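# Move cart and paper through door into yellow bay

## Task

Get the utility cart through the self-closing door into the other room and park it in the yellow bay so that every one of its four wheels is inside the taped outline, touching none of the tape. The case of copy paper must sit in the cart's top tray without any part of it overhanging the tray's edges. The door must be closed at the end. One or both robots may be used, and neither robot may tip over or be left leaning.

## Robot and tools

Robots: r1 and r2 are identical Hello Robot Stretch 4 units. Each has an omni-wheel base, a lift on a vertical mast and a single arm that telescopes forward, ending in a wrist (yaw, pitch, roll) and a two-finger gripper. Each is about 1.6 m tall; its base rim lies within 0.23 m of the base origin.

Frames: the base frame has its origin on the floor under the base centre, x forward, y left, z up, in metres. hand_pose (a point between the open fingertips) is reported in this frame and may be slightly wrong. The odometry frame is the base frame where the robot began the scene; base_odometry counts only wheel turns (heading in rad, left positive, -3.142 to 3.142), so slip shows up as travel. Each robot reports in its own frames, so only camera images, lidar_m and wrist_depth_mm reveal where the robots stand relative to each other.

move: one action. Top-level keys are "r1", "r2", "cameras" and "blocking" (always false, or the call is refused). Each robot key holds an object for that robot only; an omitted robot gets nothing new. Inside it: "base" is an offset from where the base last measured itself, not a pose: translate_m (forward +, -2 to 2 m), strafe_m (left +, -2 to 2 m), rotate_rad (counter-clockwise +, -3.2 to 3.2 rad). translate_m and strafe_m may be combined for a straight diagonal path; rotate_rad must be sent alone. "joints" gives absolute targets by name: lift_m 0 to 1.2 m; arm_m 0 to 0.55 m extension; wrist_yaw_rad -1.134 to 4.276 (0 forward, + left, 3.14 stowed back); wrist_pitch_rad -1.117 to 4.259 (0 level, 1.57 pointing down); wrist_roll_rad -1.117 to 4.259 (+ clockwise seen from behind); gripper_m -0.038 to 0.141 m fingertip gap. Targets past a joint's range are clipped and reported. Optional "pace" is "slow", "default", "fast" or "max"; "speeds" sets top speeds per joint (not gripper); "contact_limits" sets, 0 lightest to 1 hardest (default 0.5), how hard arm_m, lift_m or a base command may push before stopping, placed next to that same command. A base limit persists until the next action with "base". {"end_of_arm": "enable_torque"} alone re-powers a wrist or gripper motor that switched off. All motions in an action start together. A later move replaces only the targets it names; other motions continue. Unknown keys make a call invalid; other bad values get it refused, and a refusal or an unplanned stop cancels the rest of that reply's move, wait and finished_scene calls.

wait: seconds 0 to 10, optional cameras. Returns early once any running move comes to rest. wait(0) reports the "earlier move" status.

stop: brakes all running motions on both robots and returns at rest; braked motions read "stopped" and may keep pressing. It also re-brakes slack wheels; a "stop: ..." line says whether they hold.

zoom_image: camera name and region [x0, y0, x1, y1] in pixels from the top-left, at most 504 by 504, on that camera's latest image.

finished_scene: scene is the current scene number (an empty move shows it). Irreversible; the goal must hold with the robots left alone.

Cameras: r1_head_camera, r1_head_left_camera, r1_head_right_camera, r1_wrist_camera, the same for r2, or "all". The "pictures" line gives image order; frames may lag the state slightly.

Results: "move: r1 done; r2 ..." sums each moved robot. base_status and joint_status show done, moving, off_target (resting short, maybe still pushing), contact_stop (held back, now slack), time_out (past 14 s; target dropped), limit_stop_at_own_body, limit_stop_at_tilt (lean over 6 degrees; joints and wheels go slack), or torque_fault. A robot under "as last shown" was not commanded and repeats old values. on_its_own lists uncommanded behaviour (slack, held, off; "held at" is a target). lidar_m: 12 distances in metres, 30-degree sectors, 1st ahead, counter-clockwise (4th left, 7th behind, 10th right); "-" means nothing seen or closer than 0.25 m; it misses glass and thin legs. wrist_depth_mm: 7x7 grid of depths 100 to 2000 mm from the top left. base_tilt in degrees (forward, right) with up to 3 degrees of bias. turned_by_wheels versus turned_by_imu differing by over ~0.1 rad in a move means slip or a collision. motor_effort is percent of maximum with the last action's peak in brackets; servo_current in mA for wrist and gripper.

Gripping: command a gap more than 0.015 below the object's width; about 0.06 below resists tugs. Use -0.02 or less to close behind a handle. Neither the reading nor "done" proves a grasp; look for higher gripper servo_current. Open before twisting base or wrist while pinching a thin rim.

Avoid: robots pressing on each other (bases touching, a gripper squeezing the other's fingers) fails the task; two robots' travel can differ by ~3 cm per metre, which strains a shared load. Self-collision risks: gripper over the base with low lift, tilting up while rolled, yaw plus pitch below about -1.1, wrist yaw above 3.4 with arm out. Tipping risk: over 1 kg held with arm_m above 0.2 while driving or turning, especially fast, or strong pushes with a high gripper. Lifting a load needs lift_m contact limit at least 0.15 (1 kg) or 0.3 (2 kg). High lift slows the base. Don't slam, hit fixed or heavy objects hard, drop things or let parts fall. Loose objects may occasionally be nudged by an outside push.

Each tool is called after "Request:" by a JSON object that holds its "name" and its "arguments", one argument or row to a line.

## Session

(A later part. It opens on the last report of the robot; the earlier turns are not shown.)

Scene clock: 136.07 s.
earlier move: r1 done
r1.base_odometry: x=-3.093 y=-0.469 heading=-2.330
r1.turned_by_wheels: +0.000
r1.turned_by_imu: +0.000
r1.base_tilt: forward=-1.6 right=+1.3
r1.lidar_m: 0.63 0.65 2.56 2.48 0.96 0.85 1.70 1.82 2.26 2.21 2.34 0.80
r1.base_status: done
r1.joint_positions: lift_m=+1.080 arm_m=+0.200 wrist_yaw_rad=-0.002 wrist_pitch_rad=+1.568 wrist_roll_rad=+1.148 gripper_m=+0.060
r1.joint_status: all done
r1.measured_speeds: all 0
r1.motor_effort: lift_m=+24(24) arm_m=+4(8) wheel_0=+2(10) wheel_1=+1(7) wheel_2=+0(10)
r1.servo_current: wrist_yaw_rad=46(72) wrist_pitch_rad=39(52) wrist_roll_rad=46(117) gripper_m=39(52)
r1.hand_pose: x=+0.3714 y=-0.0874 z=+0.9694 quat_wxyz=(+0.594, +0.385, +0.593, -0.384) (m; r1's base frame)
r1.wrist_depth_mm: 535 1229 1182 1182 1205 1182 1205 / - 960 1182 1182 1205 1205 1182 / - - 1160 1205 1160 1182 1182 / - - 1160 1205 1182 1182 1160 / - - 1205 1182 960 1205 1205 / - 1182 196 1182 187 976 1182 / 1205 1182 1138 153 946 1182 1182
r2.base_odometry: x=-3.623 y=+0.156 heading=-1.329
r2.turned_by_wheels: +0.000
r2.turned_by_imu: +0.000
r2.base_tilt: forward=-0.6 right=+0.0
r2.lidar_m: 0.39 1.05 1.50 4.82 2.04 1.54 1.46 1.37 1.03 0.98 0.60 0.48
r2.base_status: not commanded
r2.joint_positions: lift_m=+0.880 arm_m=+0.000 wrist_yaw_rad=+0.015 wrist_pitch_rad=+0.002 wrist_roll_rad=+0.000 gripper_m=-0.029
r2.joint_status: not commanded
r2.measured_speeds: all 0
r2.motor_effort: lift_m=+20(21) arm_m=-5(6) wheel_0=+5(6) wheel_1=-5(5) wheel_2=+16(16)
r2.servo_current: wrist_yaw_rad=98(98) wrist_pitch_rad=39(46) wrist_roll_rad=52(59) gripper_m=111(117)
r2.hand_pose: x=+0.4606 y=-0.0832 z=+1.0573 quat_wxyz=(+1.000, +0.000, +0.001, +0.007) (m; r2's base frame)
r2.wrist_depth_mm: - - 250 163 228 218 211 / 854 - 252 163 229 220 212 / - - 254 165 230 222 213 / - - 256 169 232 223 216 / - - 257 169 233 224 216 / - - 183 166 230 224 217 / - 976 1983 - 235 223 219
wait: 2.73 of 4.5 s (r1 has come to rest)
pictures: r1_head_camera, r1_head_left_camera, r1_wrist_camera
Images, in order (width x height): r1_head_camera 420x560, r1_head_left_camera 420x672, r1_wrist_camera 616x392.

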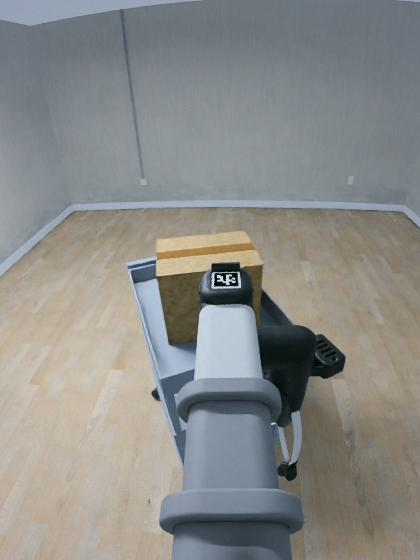

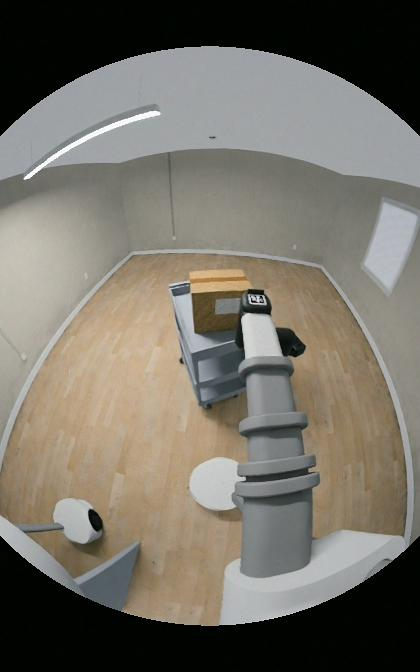

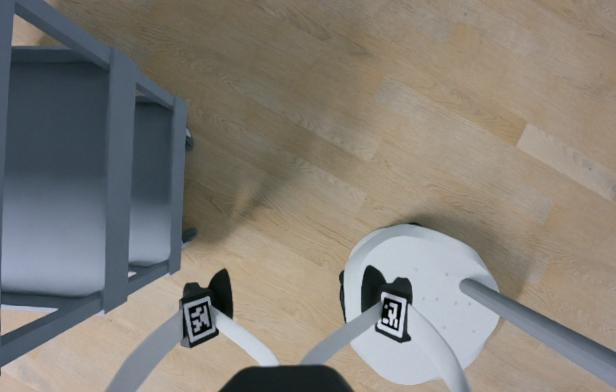

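Request:
{"name": "move", "arguments": {
  "blocking": false,
  "r1": {"base":{"translate_m":0.15,"strafe_m":0.07},"joints":{"arm_m":0.34}}
}}

Request:
{"name": "wait", "arguments": {
  "seconds": 2.5,
  "cameras": ["r1_wrist_camera","r1_head_right_camera"]
}}

Scene clock: 149.67 s.
move: r1 moving
r1.base_odometry: x=-3.104 y=-0.502 heading=-2.330
r1.turned_by_wheels: +0.000
r1.turned_by_imu: +0.000
r1.base_tilt: forward=-1.6 right=+1.3
r1.lidar_m: 0.61 0.62 2.54 2.47 0.98 0.87 1.75 1.83 2.31 2.24 2.38 0.76
r1.base_status: translate_m moving; strafe_m moving
r1.joint_positions: lift_m=+1.080 arm_m=+0.251 wrist_yaw_rad=-0.002 wrist_pitch_rad=+1.568 wrist_roll_rad=+1.148 gripper_m=+0.060
r1.joint_status: arm_m moving
r1.measured_speeds: translate_m=+0.122 strafe_m=+0.058 rotate_rad=-0.004 lift_m=+0.000 arm_m=+0.195 wrist_yaw_rad=+0.000 wrist_pitch_rad=+0.000 wrist_roll_rad=+0.000
r1.motor_effort: lift_m=+24(24) arm_m=+6(7) wheel_0=+1(6) wheel_1=+7(10) wheel_2=-9(9)
r1.servo_current: wrist_yaw_rad=46(65) wrist_pitch_rad=46(52) wrist_roll_rad=59(59) gripper_m=46(46)
r1.hand_pose: x=+0.4222 y=-0.0874 z=+0.9694 quat_wxyz=(+0.594, +0.385, +0.593, -0.384) (m; r1's base frame)
r1.wrist_depth_mm: 387 1160 1160 1182 1182 1182 1182 / 389 707 1160 1205 1182 1205 1182 / 389 - 1182 1160 1205 1205 1205 / 389 - 1205 1205 1160 1205 1205 / 389 - 1182 1160 991 991 1182 / 384 - 192 1182 187 976 1182 / 382 484 1160 153 976 976 1205
r2: as last shown
r2.base_tilt: forward=-0.7 right=+0.0
r2.lidar_m: 0.40 1.05 1.46 4.82 2.04 1.51 1.48 1.39 1.02 0.98 0.64 0.48
r2.motor_effort: lift_m=+21(21) arm_m=-5(6) wheel_0=+5(6) wheel_1=-5(5) wheel_2=+16(16)
r2.servo_current: wrist_yaw_rad=78(85) wrist_pitch_rad=39(46) wrist_roll_rad=33(52) gripper_m=111(117)
r2.wrist_depth_mm: - - 251 163 228 219 210 / - - 253 163 229 220 212 / - - 254 164 231 222 213 / - - 255 169 233 223 214 / - - 257 170 234 223 216 / - - 183 167 231 224 217 / - - 1983 - 234 223 218
pictures: none

Scene clock: 151.00 s.
earlier move: r1 done
r1.base_odometry: x=-3.146 y=-0.626 heading=-2.329
r1.turned_by_wheels: +0.000
r1.turned_by_imu: +0.000
r1.base_tilt: forward=-1.5 right=+1.3
r1.lidar_m: 0.44 0.58 2.47 2.41 1.06 0.92 1.91 1.98 2.37 2.30 2.46 0.59
r1.base_status: done
r1.joint_positions: lift_m=+1.080 arm_m=+0.340 wrist_yaw_rad=-0.002 wrist_pitch_rad=+1.568 wrist_roll_rad=+1.148 gripper_m=+0.060
r1.joint_status: all done
r1.measured_speeds: all 0
r1.motor_effort: lift_m=+24(24) arm_m=+4(7) wheel_0=+3(6) wheel_1=+1(10) wheel_2=+1(10)
r1.servo_current: wrist_yaw_rad=46(72) wrist_pitch_rad=39(52) wrist_roll_rad=46(65) gripper_m=39(46)
r1.hand_pose: x=+0.5114 y=-0.0874 z=+0.9694 quat_wxyz=(+0.594, +0.385, +0.593, -0.384) (m; r1's base frame)
r1.wrist_depth_mm: 233 394 397 1182 1182 1205 1160 / 245 357 394 1182 1160 1205 1182 / 262 379 394 1160 1182 1160 1205 / 277 397 394 1205 1182 1160 1182 / 294 399 399 1182 1205 1182 1182 / 310 397 198 1182 187 976 1205 / 325 394 397 153 976 976 1182
r2.base_odometry: x=-3.623 y=+0.156 heading=-1.329
r2.turned_by_wheels: +0.000
r2.turned_by_imu: +0.000
r2.base_tilt: forward=-0.7 right=+0.0
r2.lidar_m: 0.39 1.07 1.13 4.82 2.04 1.51 1.45 1.37 1.02 0.98 0.63 0.48
r2.base_status: not commanded
r2.joint_positions: lift_m=+0.880 arm_m=+0.000 wrist_yaw_rad=+0.015 wrist_pitch_rad=+0.002 wrist_roll_rad=+0.000 gripper_m=-0.029
r2.joint_status: not commanded
r2.measured_speeds: all 0
r2.motor_effort: lift_m=+20(21) arm_m=-5(6) wheel_0=+5(6) wheel_1=-5(5) wheel_2=+15(16)
r2.servo_current: wrist_yaw_rad=85(98) wrist_pitch_rad=46(46) wrist_roll_rad=46(52) gripper_m=104(117)
r2.hand_pose: x=+0.4606 y=-0.0832 z=+1.0573 quat_wxyz=(+1.000, +0.000, +0.001, +0.007) (m; r2's base frame)
r2.wrist_depth_mm: - - 251 163 229 217 211 / - - 252 163 229 219 212 / - - 254 164 231 222 214 / - - 256 169 233 223 215 / - - 257 170 235 224 217 / - - 183 166 231 224 218 / - - 1921 - 235 222 219
wait: 1.33 of 2.5 s (r1 has come to rest)
pictures: r1_head_right_camera, r1_wrist_camera
Images, in order (width x height): r1_head_right_camera 420x672, r1_wrist_camera 616x392.

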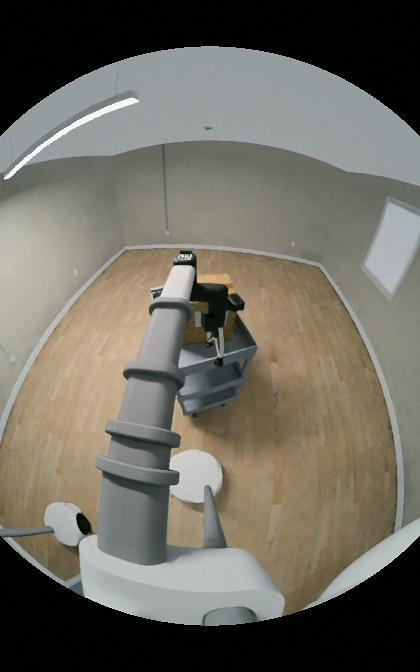

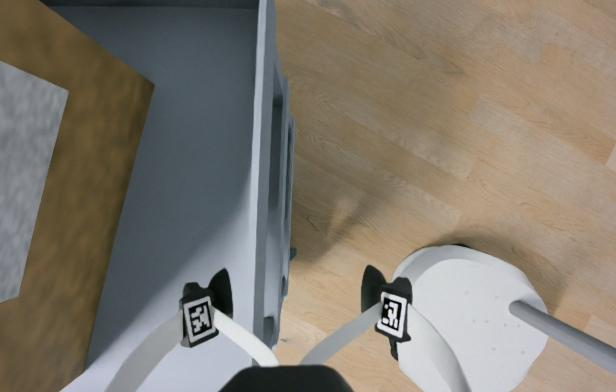

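Request:
{"name": "move", "arguments": {
  "blocking": false,
  "r1": {"joints":{"arm_m":0.374,"lift_m":0.95}}
}}

Request:
{"name": "wait", "arguments": {
  "seconds": 2,
  "cameras": ["r1_wrist_camera"]
}}

Scene clock: 155.03 s.
move: r1 moving
r1.base_odometry: x=-3.146 y=-0.626 heading=-2.329
r1.turned_by_wheels: +0.000
r1.turned_by_imu: +0.000
r1.base_tilt: forward=-1.6 right=+1.3
r1.lidar_m: 0.44 0.59 2.49 2.41 1.07 0.93 1.87 1.97 2.37 2.30 2.47 0.60
r1.base_status: not commanded
r1.joint_positions: lift_m=+1.042 arm_m=+0.373 wrist_yaw_rad=-0.002 wrist_pitch_rad=+1.568 wrist_roll_rad=+1.148 gripper_m=+0.060
r1.joint_status: lift_m moving; arm_m moving
r1.measured_speeds: translate_m=+0.000 strafe_m=+0.000 rotate_rad=+0.000 lift_m=-0.146 arm_m=+0.038 wrist_yaw_rad=+0.000 wrist_pitch_rad=+0.000 wrist_roll_rad=+0.000
r1.motor_effort: lift_m=+10(24) arm_m=+5(8) wheel_0=+4(4) wheel_1=+2(2) wheel_2=+1(1)
r1.servo_current: wrist_yaw_rad=65(65) wrist_pitch_rad=39(46) wrist_roll_rad=52(59) gripper_m=39(46)
r1.hand_pose: x=+0.5441 y=-0.0874 z=+0.9323 quat_wxyz=(+0.594, +0.385, +0.593, -0.384) (m; r1's base frame)
r1.wrist_depth_mm: 197 366 364 1182 1138 1160 1160 / 211 301 366 1160 1138 1160 1160 / 218 322 364 1160 1182 1160 1160 / 231 349 366 1160 1160 1160 1160 / 246 364 366 1138 1138 1138 1160 / 260 368 196 1160 188 931 1160 / 273 336 366 143 1008 931 960
r2: as last shown
r2.base_tilt: forward=-0.6 right=+0.0
r2.lidar_m: 0.40 1.08 1.15 4.82 2.03 1.49 1.47 1.39 1.03 0.97 0.63 0.48
r2.servo_current: wrist_yaw_rad=72(98) wrist_pitch_rad=39(46) wrist_roll_rad=46(59) gripper_m=104(117)
r2.wrist_depth_mm: - - 250 163 228 218 210 / - - 252 163 229 220 212 / - - 254 164 231 222 213 / - - 256 170 232 222 215 / - - 257 170 233 223 216 / - - 183 166 231 224 216 / - - 1921 - 235 223 218
pictures: none

Scene clock: 156.13 s.
earlier move: r1 done
r1.base_odometry: x=-3.146 y=-0.626 heading=-2.329
r1.turned_by_wheels: +0.000
r1.turned_by_imu: +0.000
r1.base_tilt: forward=-1.6 right=+1.3
r1.lidar_m: 0.47 0.58 2.47 2.41 1.06 0.92 1.87 1.99 2.35 2.32 2.46 0.61
r1.base_status: not commanded
r1.joint_positions: lift_m=+0.950 arm_m=+0.374 wrist_yaw_rad=-0.002 wrist_pitch_rad=+1.568 wrist_roll_rad=+1.148 gripper_m=+0.060
r1.joint_status: all done
r1.measured_speeds: all 0
r1.motor_effort: lift_m=+12(24) arm_m=+4(8) wheel_0=+4(4) wheel_1=+2(2) wheel_2=+1(1)
r1.servo_current: wrist_yaw_rad=39(65) wrist_pitch_rad=46(52) wrist_roll_rad=65(72) gripper_m=46(52)
r1.hand_pose: x=+0.5454 y=-0.0874 z=+0.8403 quat_wxyz=(+0.594, +0.385, +0.593, -0.384) (m; r1's base frame)
r1.wrist_depth_mm: 189 268 267 266 1060 1060 1042 / 200 266 266 1060 1042 1078 1078 / 211 267 268 1078 1042 1060 1060 / 223 267 267 1060 1042 1060 1042 / 239 268 267 1060 1060 1060 1042 / 254 267 211 1060 187 831 842 / 267 267 267 143 976 854 831
r2.base_odometry: x=-3.623 y=+0.156 heading=-1.329
r2.turned_by_wheels: +0.000
r2.turned_by_imu: +0.000
r2.base_tilt: forward=-0.6 right=+0.0
r2.lidar_m: 0.38 1.08 1.14 4.82 2.04 1.52 1.45 1.38 1.01 0.97 0.63 0.48
r2.base_status: not commanded
r2.joint_positions: lift_m=+0.880 arm_m=+0.000 wrist_yaw_rad=+0.015 wrist_pitch_rad=+0.002 wrist_roll_rad=+0.000 gripper_m=-0.029
r2.joint_status: not commanded
r2.measured_speeds: all 0
r2.motor_effort: lift_m=+20(21) arm_m=-5(6) wheel_0=+5(6) wheel_1=-5(5) wheel_2=+15(16)
r2.servo_current: wrist_yaw_rad=85(98) wrist_pitch_rad=46(46) wrist_roll_rad=52(59) gripper_m=111(117)
r2.hand_pose: x=+0.4606 y=-0.0832 z=+1.0573 quat_wxyz=(+1.000, +0.000, +0.001, +0.007) (m; r2's base frame)
r2.wrist_depth_mm: - - 251 163 228 218 211 / - - 252 163 229 220 211 / - - 253 164 231 220 213 / - - 255 170 233 223 215 / - - 257 170 233 224 216 / - - 183 167 229 224 217 / - - 1983 - 235 222 218
wait: 1.10 of 2 s (r1 has come to rest)
pictures: r1_wrist_camera
Images, in order (width x height): r1_wrist_camera 616x392.

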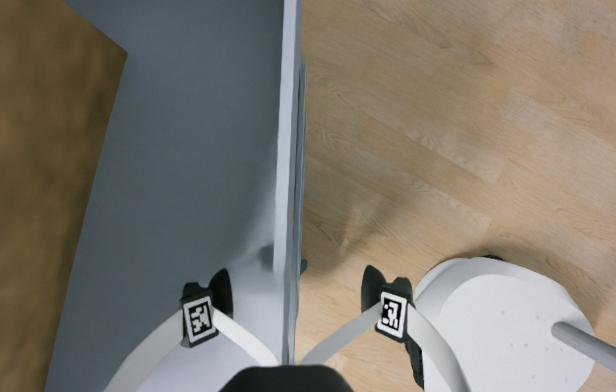

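Request:
{"name": "move", "arguments": {
  "blocking": false,
  "r1": {"joints":{"lift_m":0.915},"contact_limits":{"lift_m":0.2}}
}}

Request:
{"name": "wait", "arguments": {
  "seconds": 1
}}

Request:
{"name": "move", "arguments": {
  "blocking": false,
  "r1": {"joints":{"gripper_m":-0.038}}
}}

Request:
{"name": "wait", "arguments": {
  "seconds": 2
}}

Request:
{"name": "move", "arguments": {
  "blocking": false,
  "r1": {"base":{"translate_m":-0.5,"strafe_m":0.25},"pace":"slow"}
}}

Request:
{"name": "wait", "arguments": {
  "seconds": 7,
  "cameras": ["r1_wrist_camera","r1_head_right_camera","r1_head_left_camera"]
}}

Scene clock: 166.87 s.
move: r1 moving
r1.base_odometry: x=-3.146 y=-0.626 heading=-2.329
r1.turned_by_wheels: +0.000
r1.turned_by_imu: +0.000
r1.base_tilt: forward=-1.6 right=+1.3
r1.lidar_m: 0.47 0.61 2.49 2.40 1.08 0.90 1.88 1.98 2.37 2.31 2.44 0.60
r1.base_status: not commanded
r1.joint_positions: lift_m=+0.921 arm_m=+0.374 wrist_yaw_rad=-0.002 wrist_pitch_rad=+1.568 wrist_roll_rad=+1.148 gripper_m=+0.060
r1.joint_status: lift_m moving
r1.measured_speeds: translate_m=+0.000 strafe_m=+0.000 rotate_rad=+0.000 lift_m=-0.055 arm_m=+0.000 wrist_yaw_rad=+0.000 wrist_pitch_rad=+0.000 wrist_roll_rad=+0.000
r1.motor_effort: lift_m=+11(13) arm_m=+4(5) wheel_0=+4(4) wheel_1=+1(2) wheel_2=+1(1)
r1.servo_current: wrist_yaw_rad=46(72) wrist_pitch_rad=33(46) wrist_roll_rad=52(65) gripper_m=46(46)
r1.contact_limits: lift_m 0.2
r1.hand_pose: x=+0.5454 y=-0.0874 z=+0.8105 quat_wxyz=(+0.594, +0.385, +0.593, -0.384) (m; r1's base frame)
r1.wrist_depth_mm: 186 241 242 1008 1042 1008 1025 / 202 241 242 1025 1042 1025 1042 / 211 240 241 1025 1042 1042 1025 / 224 241 241 1025 1025 1042 1025 / 236 242 242 1025 1025 1042 1008 / 241 242 208 1025 187 820 820 / 242 241 241 143 1042 820 820
r2: as last shown
r2.base_tilt: forward=-0.7 right=+0.0
r2.lidar_m: 0.40 1.08 1.12 4.83 2.00 1.53 1.46 1.39 1.03 0.98 0.65 0.48
r2.motor_effort: lift_m=+20(21) arm_m=-5(6) wheel_0=+5(6) wheel_1=-5(5) wheel_2=+16(16)
r2.servo_current: wrist_yaw_rad=91(98) wrist_pitch_rad=39(46) wrist_roll_rad=52(59) gripper_m=104(111)
r2.wrist_depth_mm: - - 250 163 228 218 211 / - - 252 163 229 220 212 / - - 254 164 230 222 213 / - - 255 169 233 222 215 / - - 258 170 235 223 216 / - - 183 166 230 224 217 / - - 1983 - 235 223 218
pictures: none

Scene clock: 167.33 s.
earlier move: r1 done
r1.base_odometry: x=-3.146 y=-0.626 heading=-2.329
r1.turned_by_wheels: +0.000
r1.turned_by_imu: +0.000
r1.base_tilt: forward=-1.6 right=+1.2
r1.lidar_m: 0.46 0.59 2.48 2.42 1.07 0.91 1.88 1.97 2.36 2.31 2.46 0.59
r1.base_status: not commanded
r1.joint_positions: lift_m=+0.916 arm_m=+0.374 wrist_yaw_rad=-0.002 wrist_pitch_rad=+1.568 wrist_roll_rad=+1.148 gripper_m=+0.060
r1.joint_status: all done
r1.measured_speeds: all 0
r1.motor_effort: lift_m=+5(13) arm_m=+4(5) wheel_0=+4(4) wheel_1=+1(2) wheel_2=+1(1)
r1.servo_current: wrist_yaw_rad=46(72) wrist_pitch_rad=33(46) wrist_roll_rad=52(65) gripper_m=39(52)
r1.contact_limits: lift_m 0.2
r1.hand_pose: x=+0.5454 y=-0.0874 z=+0.8059 quat_wxyz=(+0.594, +0.385, +0.593, -0.384) (m; r1's base frame)
r1.wrist_depth_mm: 182 238 239 238 1008 1025 1025 / 199 237 238 236 1025 1025 1025 / 208 239 237 1008 1008 1025 1008 / 221 238 236 1025 1042 1025 1025 / 233 237 236 1008 1025 1008 1025 / 237 238 236 236 189 809 809 / 237 237 238 153 1008 809 798
r2.base_odometry: x=-3.623 y=+0.156 heading=-1.329
r2.turned_by_wheels: +0.000
r2.turned_by_imu: +0.000
r2.base_tilt: forward=-0.7 right=+0.0
r2.lidar_m: 0.39 1.06 1.13 4.81 2.08 1.53 1.45 1.40 1.03 0.99 0.62 0.47
r2.base_status: not commanded
r2.joint_positions: lift_m=+0.880 arm_m=+0.000 wrist_yaw_rad=+0.015 wrist_pitch_rad=+0.002 wrist_roll_rad=+0.000 gripper_m=-0.029
r2.joint_status: not commanded
r2.measured_speeds: all 0
r2.motor_effort: lift_m=+20(21) arm_m=-5(6) wheel_0=+6(6) wheel_1=-5(5) wheel_2=+16(16)
r2.servo_current: wrist_yaw_rad=78(98) wrist_pitch_rad=39(46) wrist_roll_rad=46(59) gripper_m=111(111)
r2.hand_pose: x=+0.4606 y=-0.0832 z=+1.0573 quat_wxyz=(+1.000, +0.000, +0.001, +0.007) (m; r2's base frame)
r2.wrist_depth_mm: - - 250 163 228 219 211 / - - 253 163 229 219 212 / - - 255 164 230 221 213 / - - 256 169 233 223 214 / - - 258 170 235 223 216 / - - 184 167 231 224 216 / - - 1983 - 236 223 220
wait: 0.47 of 1 s (r1 has come to rest)
pictures: none

Scene clock: 167.83 s.
move: r1 moving
r1.base_odometry: x=-3.146 y=-0.626 heading=-2.329
r1.turned_by_wheels: +0.000
r1.turned_by_imu: +0.000
r1.base_tilt: forward=-1.6 right=+1.2
r1.lidar_m: 0.47 0.57 2.48 2.40 1.06 0.91 1.87 1.96 2.38 2.32 2.43 0.60
r1.base_status: not commanded
r1.joint_positions: lift_m=+0.916 arm_m=+0.374 wrist_yaw_rad=-0.002 wrist_pitch_rad=+1.566 wrist_roll_rad=+1.148 gripper_m=+0.041
r1.joint_status: gripper_m moving
r1.measured_speeds: translate_m=+0.000 strafe_m=+0.000 rotate_rad=+0.000 lift_m=+0.000 arm_m=+0.000 wrist_yaw_rad=+0.005 wrist_pitch_rad=-0.018 wrist_roll_rad=+0.000
r1.motor_effort: lift_m=+6(6) arm_m=+3(5) wheel_0=+3(4) wheel_1=+2(2) wheel_2=+1(1)
r1.servo_current: wrist_yaw_rad=52(52) wrist_pitch_rad=46(46) wrist_roll_rad=46(59) gripper_m=117(117)
r1.contact_limits: lift_m 0.2
r1.hand_pose: x=+0.5461 y=-0.0874 z=+0.8059 quat_wxyz=(+0.595, +0.385, +0.592, -0.384) (m; r1's base frame)
r1.wrist_depth_mm: 181 239 239 237 1025 1042 1025 / 193 239 238 238 1025 1042 1008 / 205 239 238 238 1025 1025 1025 / 217 238 238 238 1042 1025 1008 / 230 240 237 1025 1025 1025 1025 / 238 238 237 238 192 809 820 / 239 237 238 168 960 809 798
r2: as last shown
r2.base_tilt: forward=-0.6 right=+0.0
r2.lidar_m: 0.39 1.08 1.14 4.81 2.03 1.53 1.46 1.40 1.04 0.98 0.62 0.48
r2.motor_effort: lift_m=+20(21) arm_m=-5(6) wheel_0=+5(5) wheel_1=-5(5) wheel_2=+16(16)
r2.servo_current: wrist_yaw_rad=72(91) wrist_pitch_rad=46(46) wrist_roll_rad=52(59) gripper_m=104(117)
r2.wrist_depth_mm: - - 251 163 228 218 211 / - - 253 163 229 219 211 / - - 254 164 231 222 213 / - - 255 169 231 223 215 / - - 257 169 234 224 216 / - - 183 166 230 224 216 / - - 1921 - 234 223 219
pictures: none

Scene clock: 169.00 s.
earlier move: r1 done
r1.base_odometry: x=-3.146 y=-0.626 heading=-2.329
r1.turned_by_wheels: +0.000
r1.turned_by_imu: +0.000
r1.base_tilt: forward=-1.5 right=+1.3
r1.lidar_m: 0.46 0.62 2.48 2.41 1.06 0.93 1.87 1.97 2.39 2.31 2.45 0.59
r1.base_status: not commanded
r1.joint_positions: lift_m=+0.915 arm_m=+0.374 wrist_yaw_rad=-0.001 wrist_pitch_rad=+1.565 wrist_roll_rad=+1.149 gripper_m=-0.037
r1.joint_status: all done
r1.measured_speeds: all 0
r1.motor_effort: lift_m=+15(15) arm_m=-4(5) wheel_0=+3(4) wheel_1=+2(2) wheel_2=+1(1)
r1.servo_current: wrist_yaw_rad=46(65) wrist_pitch_rad=52(59) wrist_roll_rad=46(65) gripper_m=85(143)
r1.contact_limits: lift_m 0.2
r1.hand_pose: x=+0.5466 y=-0.0874 z=+0.8051 quat_wxyz=(+0.595, +0.386, +0.592, -0.383) (m; r1's base frame)
r1.wrist_depth_mm: 186 232 233 1025 1025 1025 1042 / 202 233 233 1025 1025 1025 1008 / 207 232 233 1025 1025 1008 1025 / 220 232 232 1025 1008 1008 1025 / 233 233 232 1008 1025 1008 1008 / 233 233 186 185 891 809 809 / 233 151 233 167 163 788 809
r2.base_odometry: x=-3.623 y=+0.156 heading=-1.329
r2.turned_by_wheels: +0.000
r2.turned_by_imu: +0.000
r2.base_tilt: forward=-0.6 right=+0.0
r2.lidar_m: 0.40 1.07 1.14 4.81 2.06 1.53 1.47 1.40 1.03 0.98 0.62 0.46
r2.base_status: not commanded
r2.joint_positions: lift_m=+0.880 arm_m=+0.000 wrist_yaw_rad=+0.015 wrist_pitch_rad=+0.002 wrist_roll_rad=+0.000 gripper_m=-0.029
r2.joint_status: not commanded
r2.measured_speeds: all 0
r2.motor_effort: lift_m=+20(21) arm_m=-5(6) wheel_0=+6(6) wheel_1=-5(5) wheel_2=+16(16)
r2.servo_current: wrist_yaw_rad=91(91) wrist_pitch_rad=33(46) wrist_roll_rad=46(59) gripper_m=111(117)
r2.hand_pose: x=+0.4606 y=-0.0832 z=+1.0573 quat_wxyz=(+1.000, +0.000, +0.001, +0.007) (m; r2's base frame)
r2.wrist_depth_mm: - - 251 163 227 218 211 / - - 253 163 229 219 211 / - - 255 164 231 222 214 / - - 256 169 233 223 215 / - - 259 169 234 223 217 / - - 183 166 230 224 216 / - - 1983 - 235 222 219
wait: 1.17 of 2 s (r1 has come to rest)
pictures: none

Scene clock: 169.50 s.
move: r1 moving
r1.base_odometry: x=-3.133 y=-0.622 heading=-2.329
r1.turned_by_wheels: +0.000
r1.turned_by_imu: +0.000
r1.base_tilt: forward=-1.5 right=+1.2
r1.lidar_m: 0.47 0.65 2.46 2.39 1.06 0.89 1.89 1.93 2.36 2.32 2.48 0.61
r1.base_status: translate_m moving; strafe_m moving
r1.joint_positions: lift_m=+0.915 arm_m=+0.374 wrist_yaw_rad=+0.000 wrist_pitch_rad=+1.559 wrist_roll_rad=+1.149 gripper_m=-0.037
r1.joint_status: not commanded
r1.measured_speeds: translate_m=-0.048 strafe_m=+0.025 rotate_rad=+0.002 lift_m=+0.000 arm_m=+0.000 wrist_yaw_rad=+0.005 wrist_pitch_rad=-0.021 wrist_roll_rad=+0.001
r1.motor_effort: lift_m=+15(15) arm_m=-4(4) wheel_0=-8(9) wheel_1=-5(5) wheel_2=+10(10)
r1.servo_current: wrist_yaw_rad=52(59) wrist_pitch_rad=59(59) wrist_roll_rad=46(59) gripper_m=72(85)
r1.contact_limits: lift_m 0.2
r1.hand_pose: x=+0.5482 y=-0.0874 z=+0.8051 quat_wxyz=(+0.597, +0.386, +0.590, -0.382) (m; r1's base frame)
r1.wrist_depth_mm: 196 236 236 1008 1025 1008 1025 / 202 236 236 1008 1025 1025 1008 / 212 236 235 1025 1042 1025 1025 / 229 236 234 1060 1025 1042 1008 / 236 235 236 1025 1008 1025 1008 / 236 234 196 184 1008 798 788 / 236 154 234 177 160 788 798
r2: as last shown
r2.lidar_m: 0.39 1.06 1.10 4.82 2.02 1.50 1.47 1.39 1.03 0.97 0.64 0.48
r2.motor_effort: lift_m=+20(21) arm_m=-5(6) wheel_0=+5(6) wheel_1=-5(5) wheel_2=+16(16)
r2.servo_current: wrist_yaw_rad=85(85) wrist_pitch_rad=46(46) wrist_roll_rad=52(52) gripper_m=104(117)
r2.wrist_depth_mm: - - 251 163 229 218 211 / - - 252 163 229 220 212 / - - 253 164 230 221 214 / - - 256 169 233 223 215 / - - 258 170 235 224 217 / - - 183 167 231 224 218 / - - 1983 - 234 223 219
pictures: none

Scene clock: 175.77 s.
earlier move: r1 done
r1.base_odometry: x=-2.620 y=-0.436 heading=-2.330
r1.turned_by_wheels: -0.001
r1.turned_by_imu: -0.003
r1.base_tilt: forward=-1.6 right=+1.3
r1.lidar_m: 0.54 2.97 2.26 0.63 0.47 0.37 - 1.46 2.03 2.52 2.69 0.47
r1.base_status: done
r1.joint_positions: lift_m=+0.915 arm_m=+0.374 wrist_yaw_rad=+0.001 wrist_pitch_rad=+1.564 wrist_roll_rad=+1.151 gripper_m=-0.037
r1.joint_status: not commanded
r1.measured_speeds: all 0
r1.motor_effort: lift_m=+15(15) arm_m=-4(4) wheel_0=-7(14) wheel_1=-5(8) wheel_2=+0(15)
r1.servo_current: wrist_yaw_rad=46(72) wrist_pitch_rad=52(104) wrist_roll_rad=46(72) gripper_m=72(85)
r1.contact_limits: lift_m 0.2
r1.hand_pose: x=+0.5470 y=-0.0874 z=+0.8051 quat_wxyz=(+0.595, +0.386, +0.591, -0.383) (m; r1's base frame)
r1.wrist_depth_mm: 145 170 207 233 233 233 234 / 174 216 234 234 232 233 201 / 227 234 234 234 233 198 1008 / 234 233 233 234 233 1025 1008 / 233 233 233 233 171 960 1008 / 233 233 180 193 186 809 809 / 234 158 216 163 181 147 809
r2.base_odometry: x=-3.623 y=+0.156 heading=-1.329
r2.turned_by_wheels: +0.000
r2.turned_by_imu: +0.001
r2.base_tilt: forward=-0.6 right=+0.0
r2.lidar_m: 0.40 0.61 1.03 4.82 2.06 1.53 1.48 1.39 1.00 0.97 0.61 0.47
r2.base_status: not commanded
r2.joint_positions: lift_m=+0.880 arm_m=+0.000 wrist_yaw_rad=+0.015 wrist_pitch_rad=+0.002 wrist_roll_rad=+0.000 gripper_m=-0.029
r2.joint_status: not commanded
r2.measured_speeds: all 0
r2.motor_effort: lift_m=+20(21) arm_m=-6(6) wheel_0=+5(6) wheel_1=-5(5) wheel_2=+16(16)
r2.servo_current: wrist_yaw_rad=78(98) wrist_pitch_rad=39(46) wrist_roll_rad=52(65) gripper_m=104(117)
r2.hand_pose: x=+0.4606 y=-0.0832 z=+1.0573 quat_wxyz=(+1.000, +0.000, +0.001, +0.007) (m; r2's base frame)
r2.wrist_depth_mm: - - 251 163 228 218 211 / - - 251 163 229 219 212 / 525 500 253 164 230 221 213 / - - 254 169 232 222 215 / - - 257 170 234 223 216 / - - 183 166 230 224 217 / - - 260 - 236 223 218
wait: 6.27 of 7 s (r1 has come to rest)
pictures: r1_head_left_camera, r1_head_right_camera, r1_wrist_camera
Images, in order (width x height): r1_head_left_camera 420x672, r1_head_right_camera 420x672, r1_wrist_camera 616x392.

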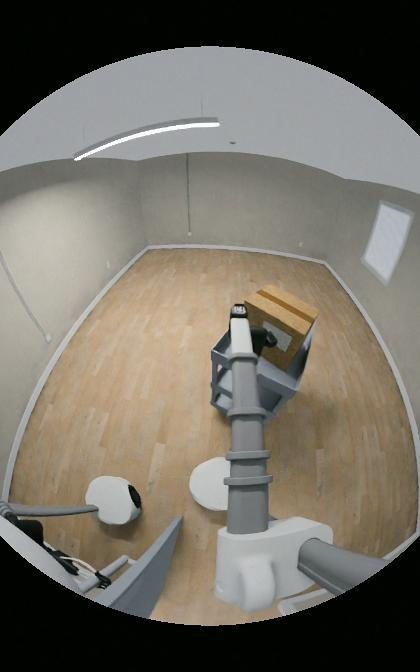

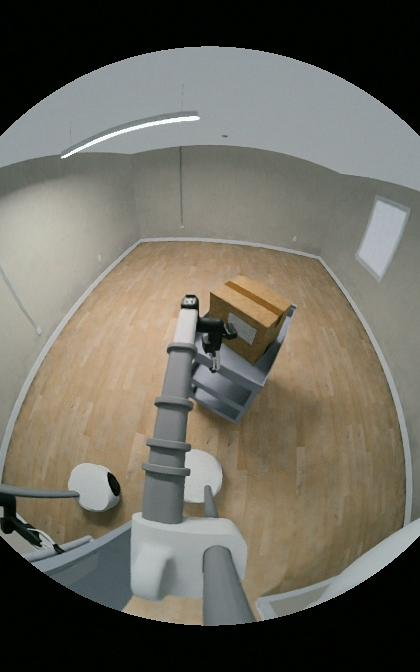

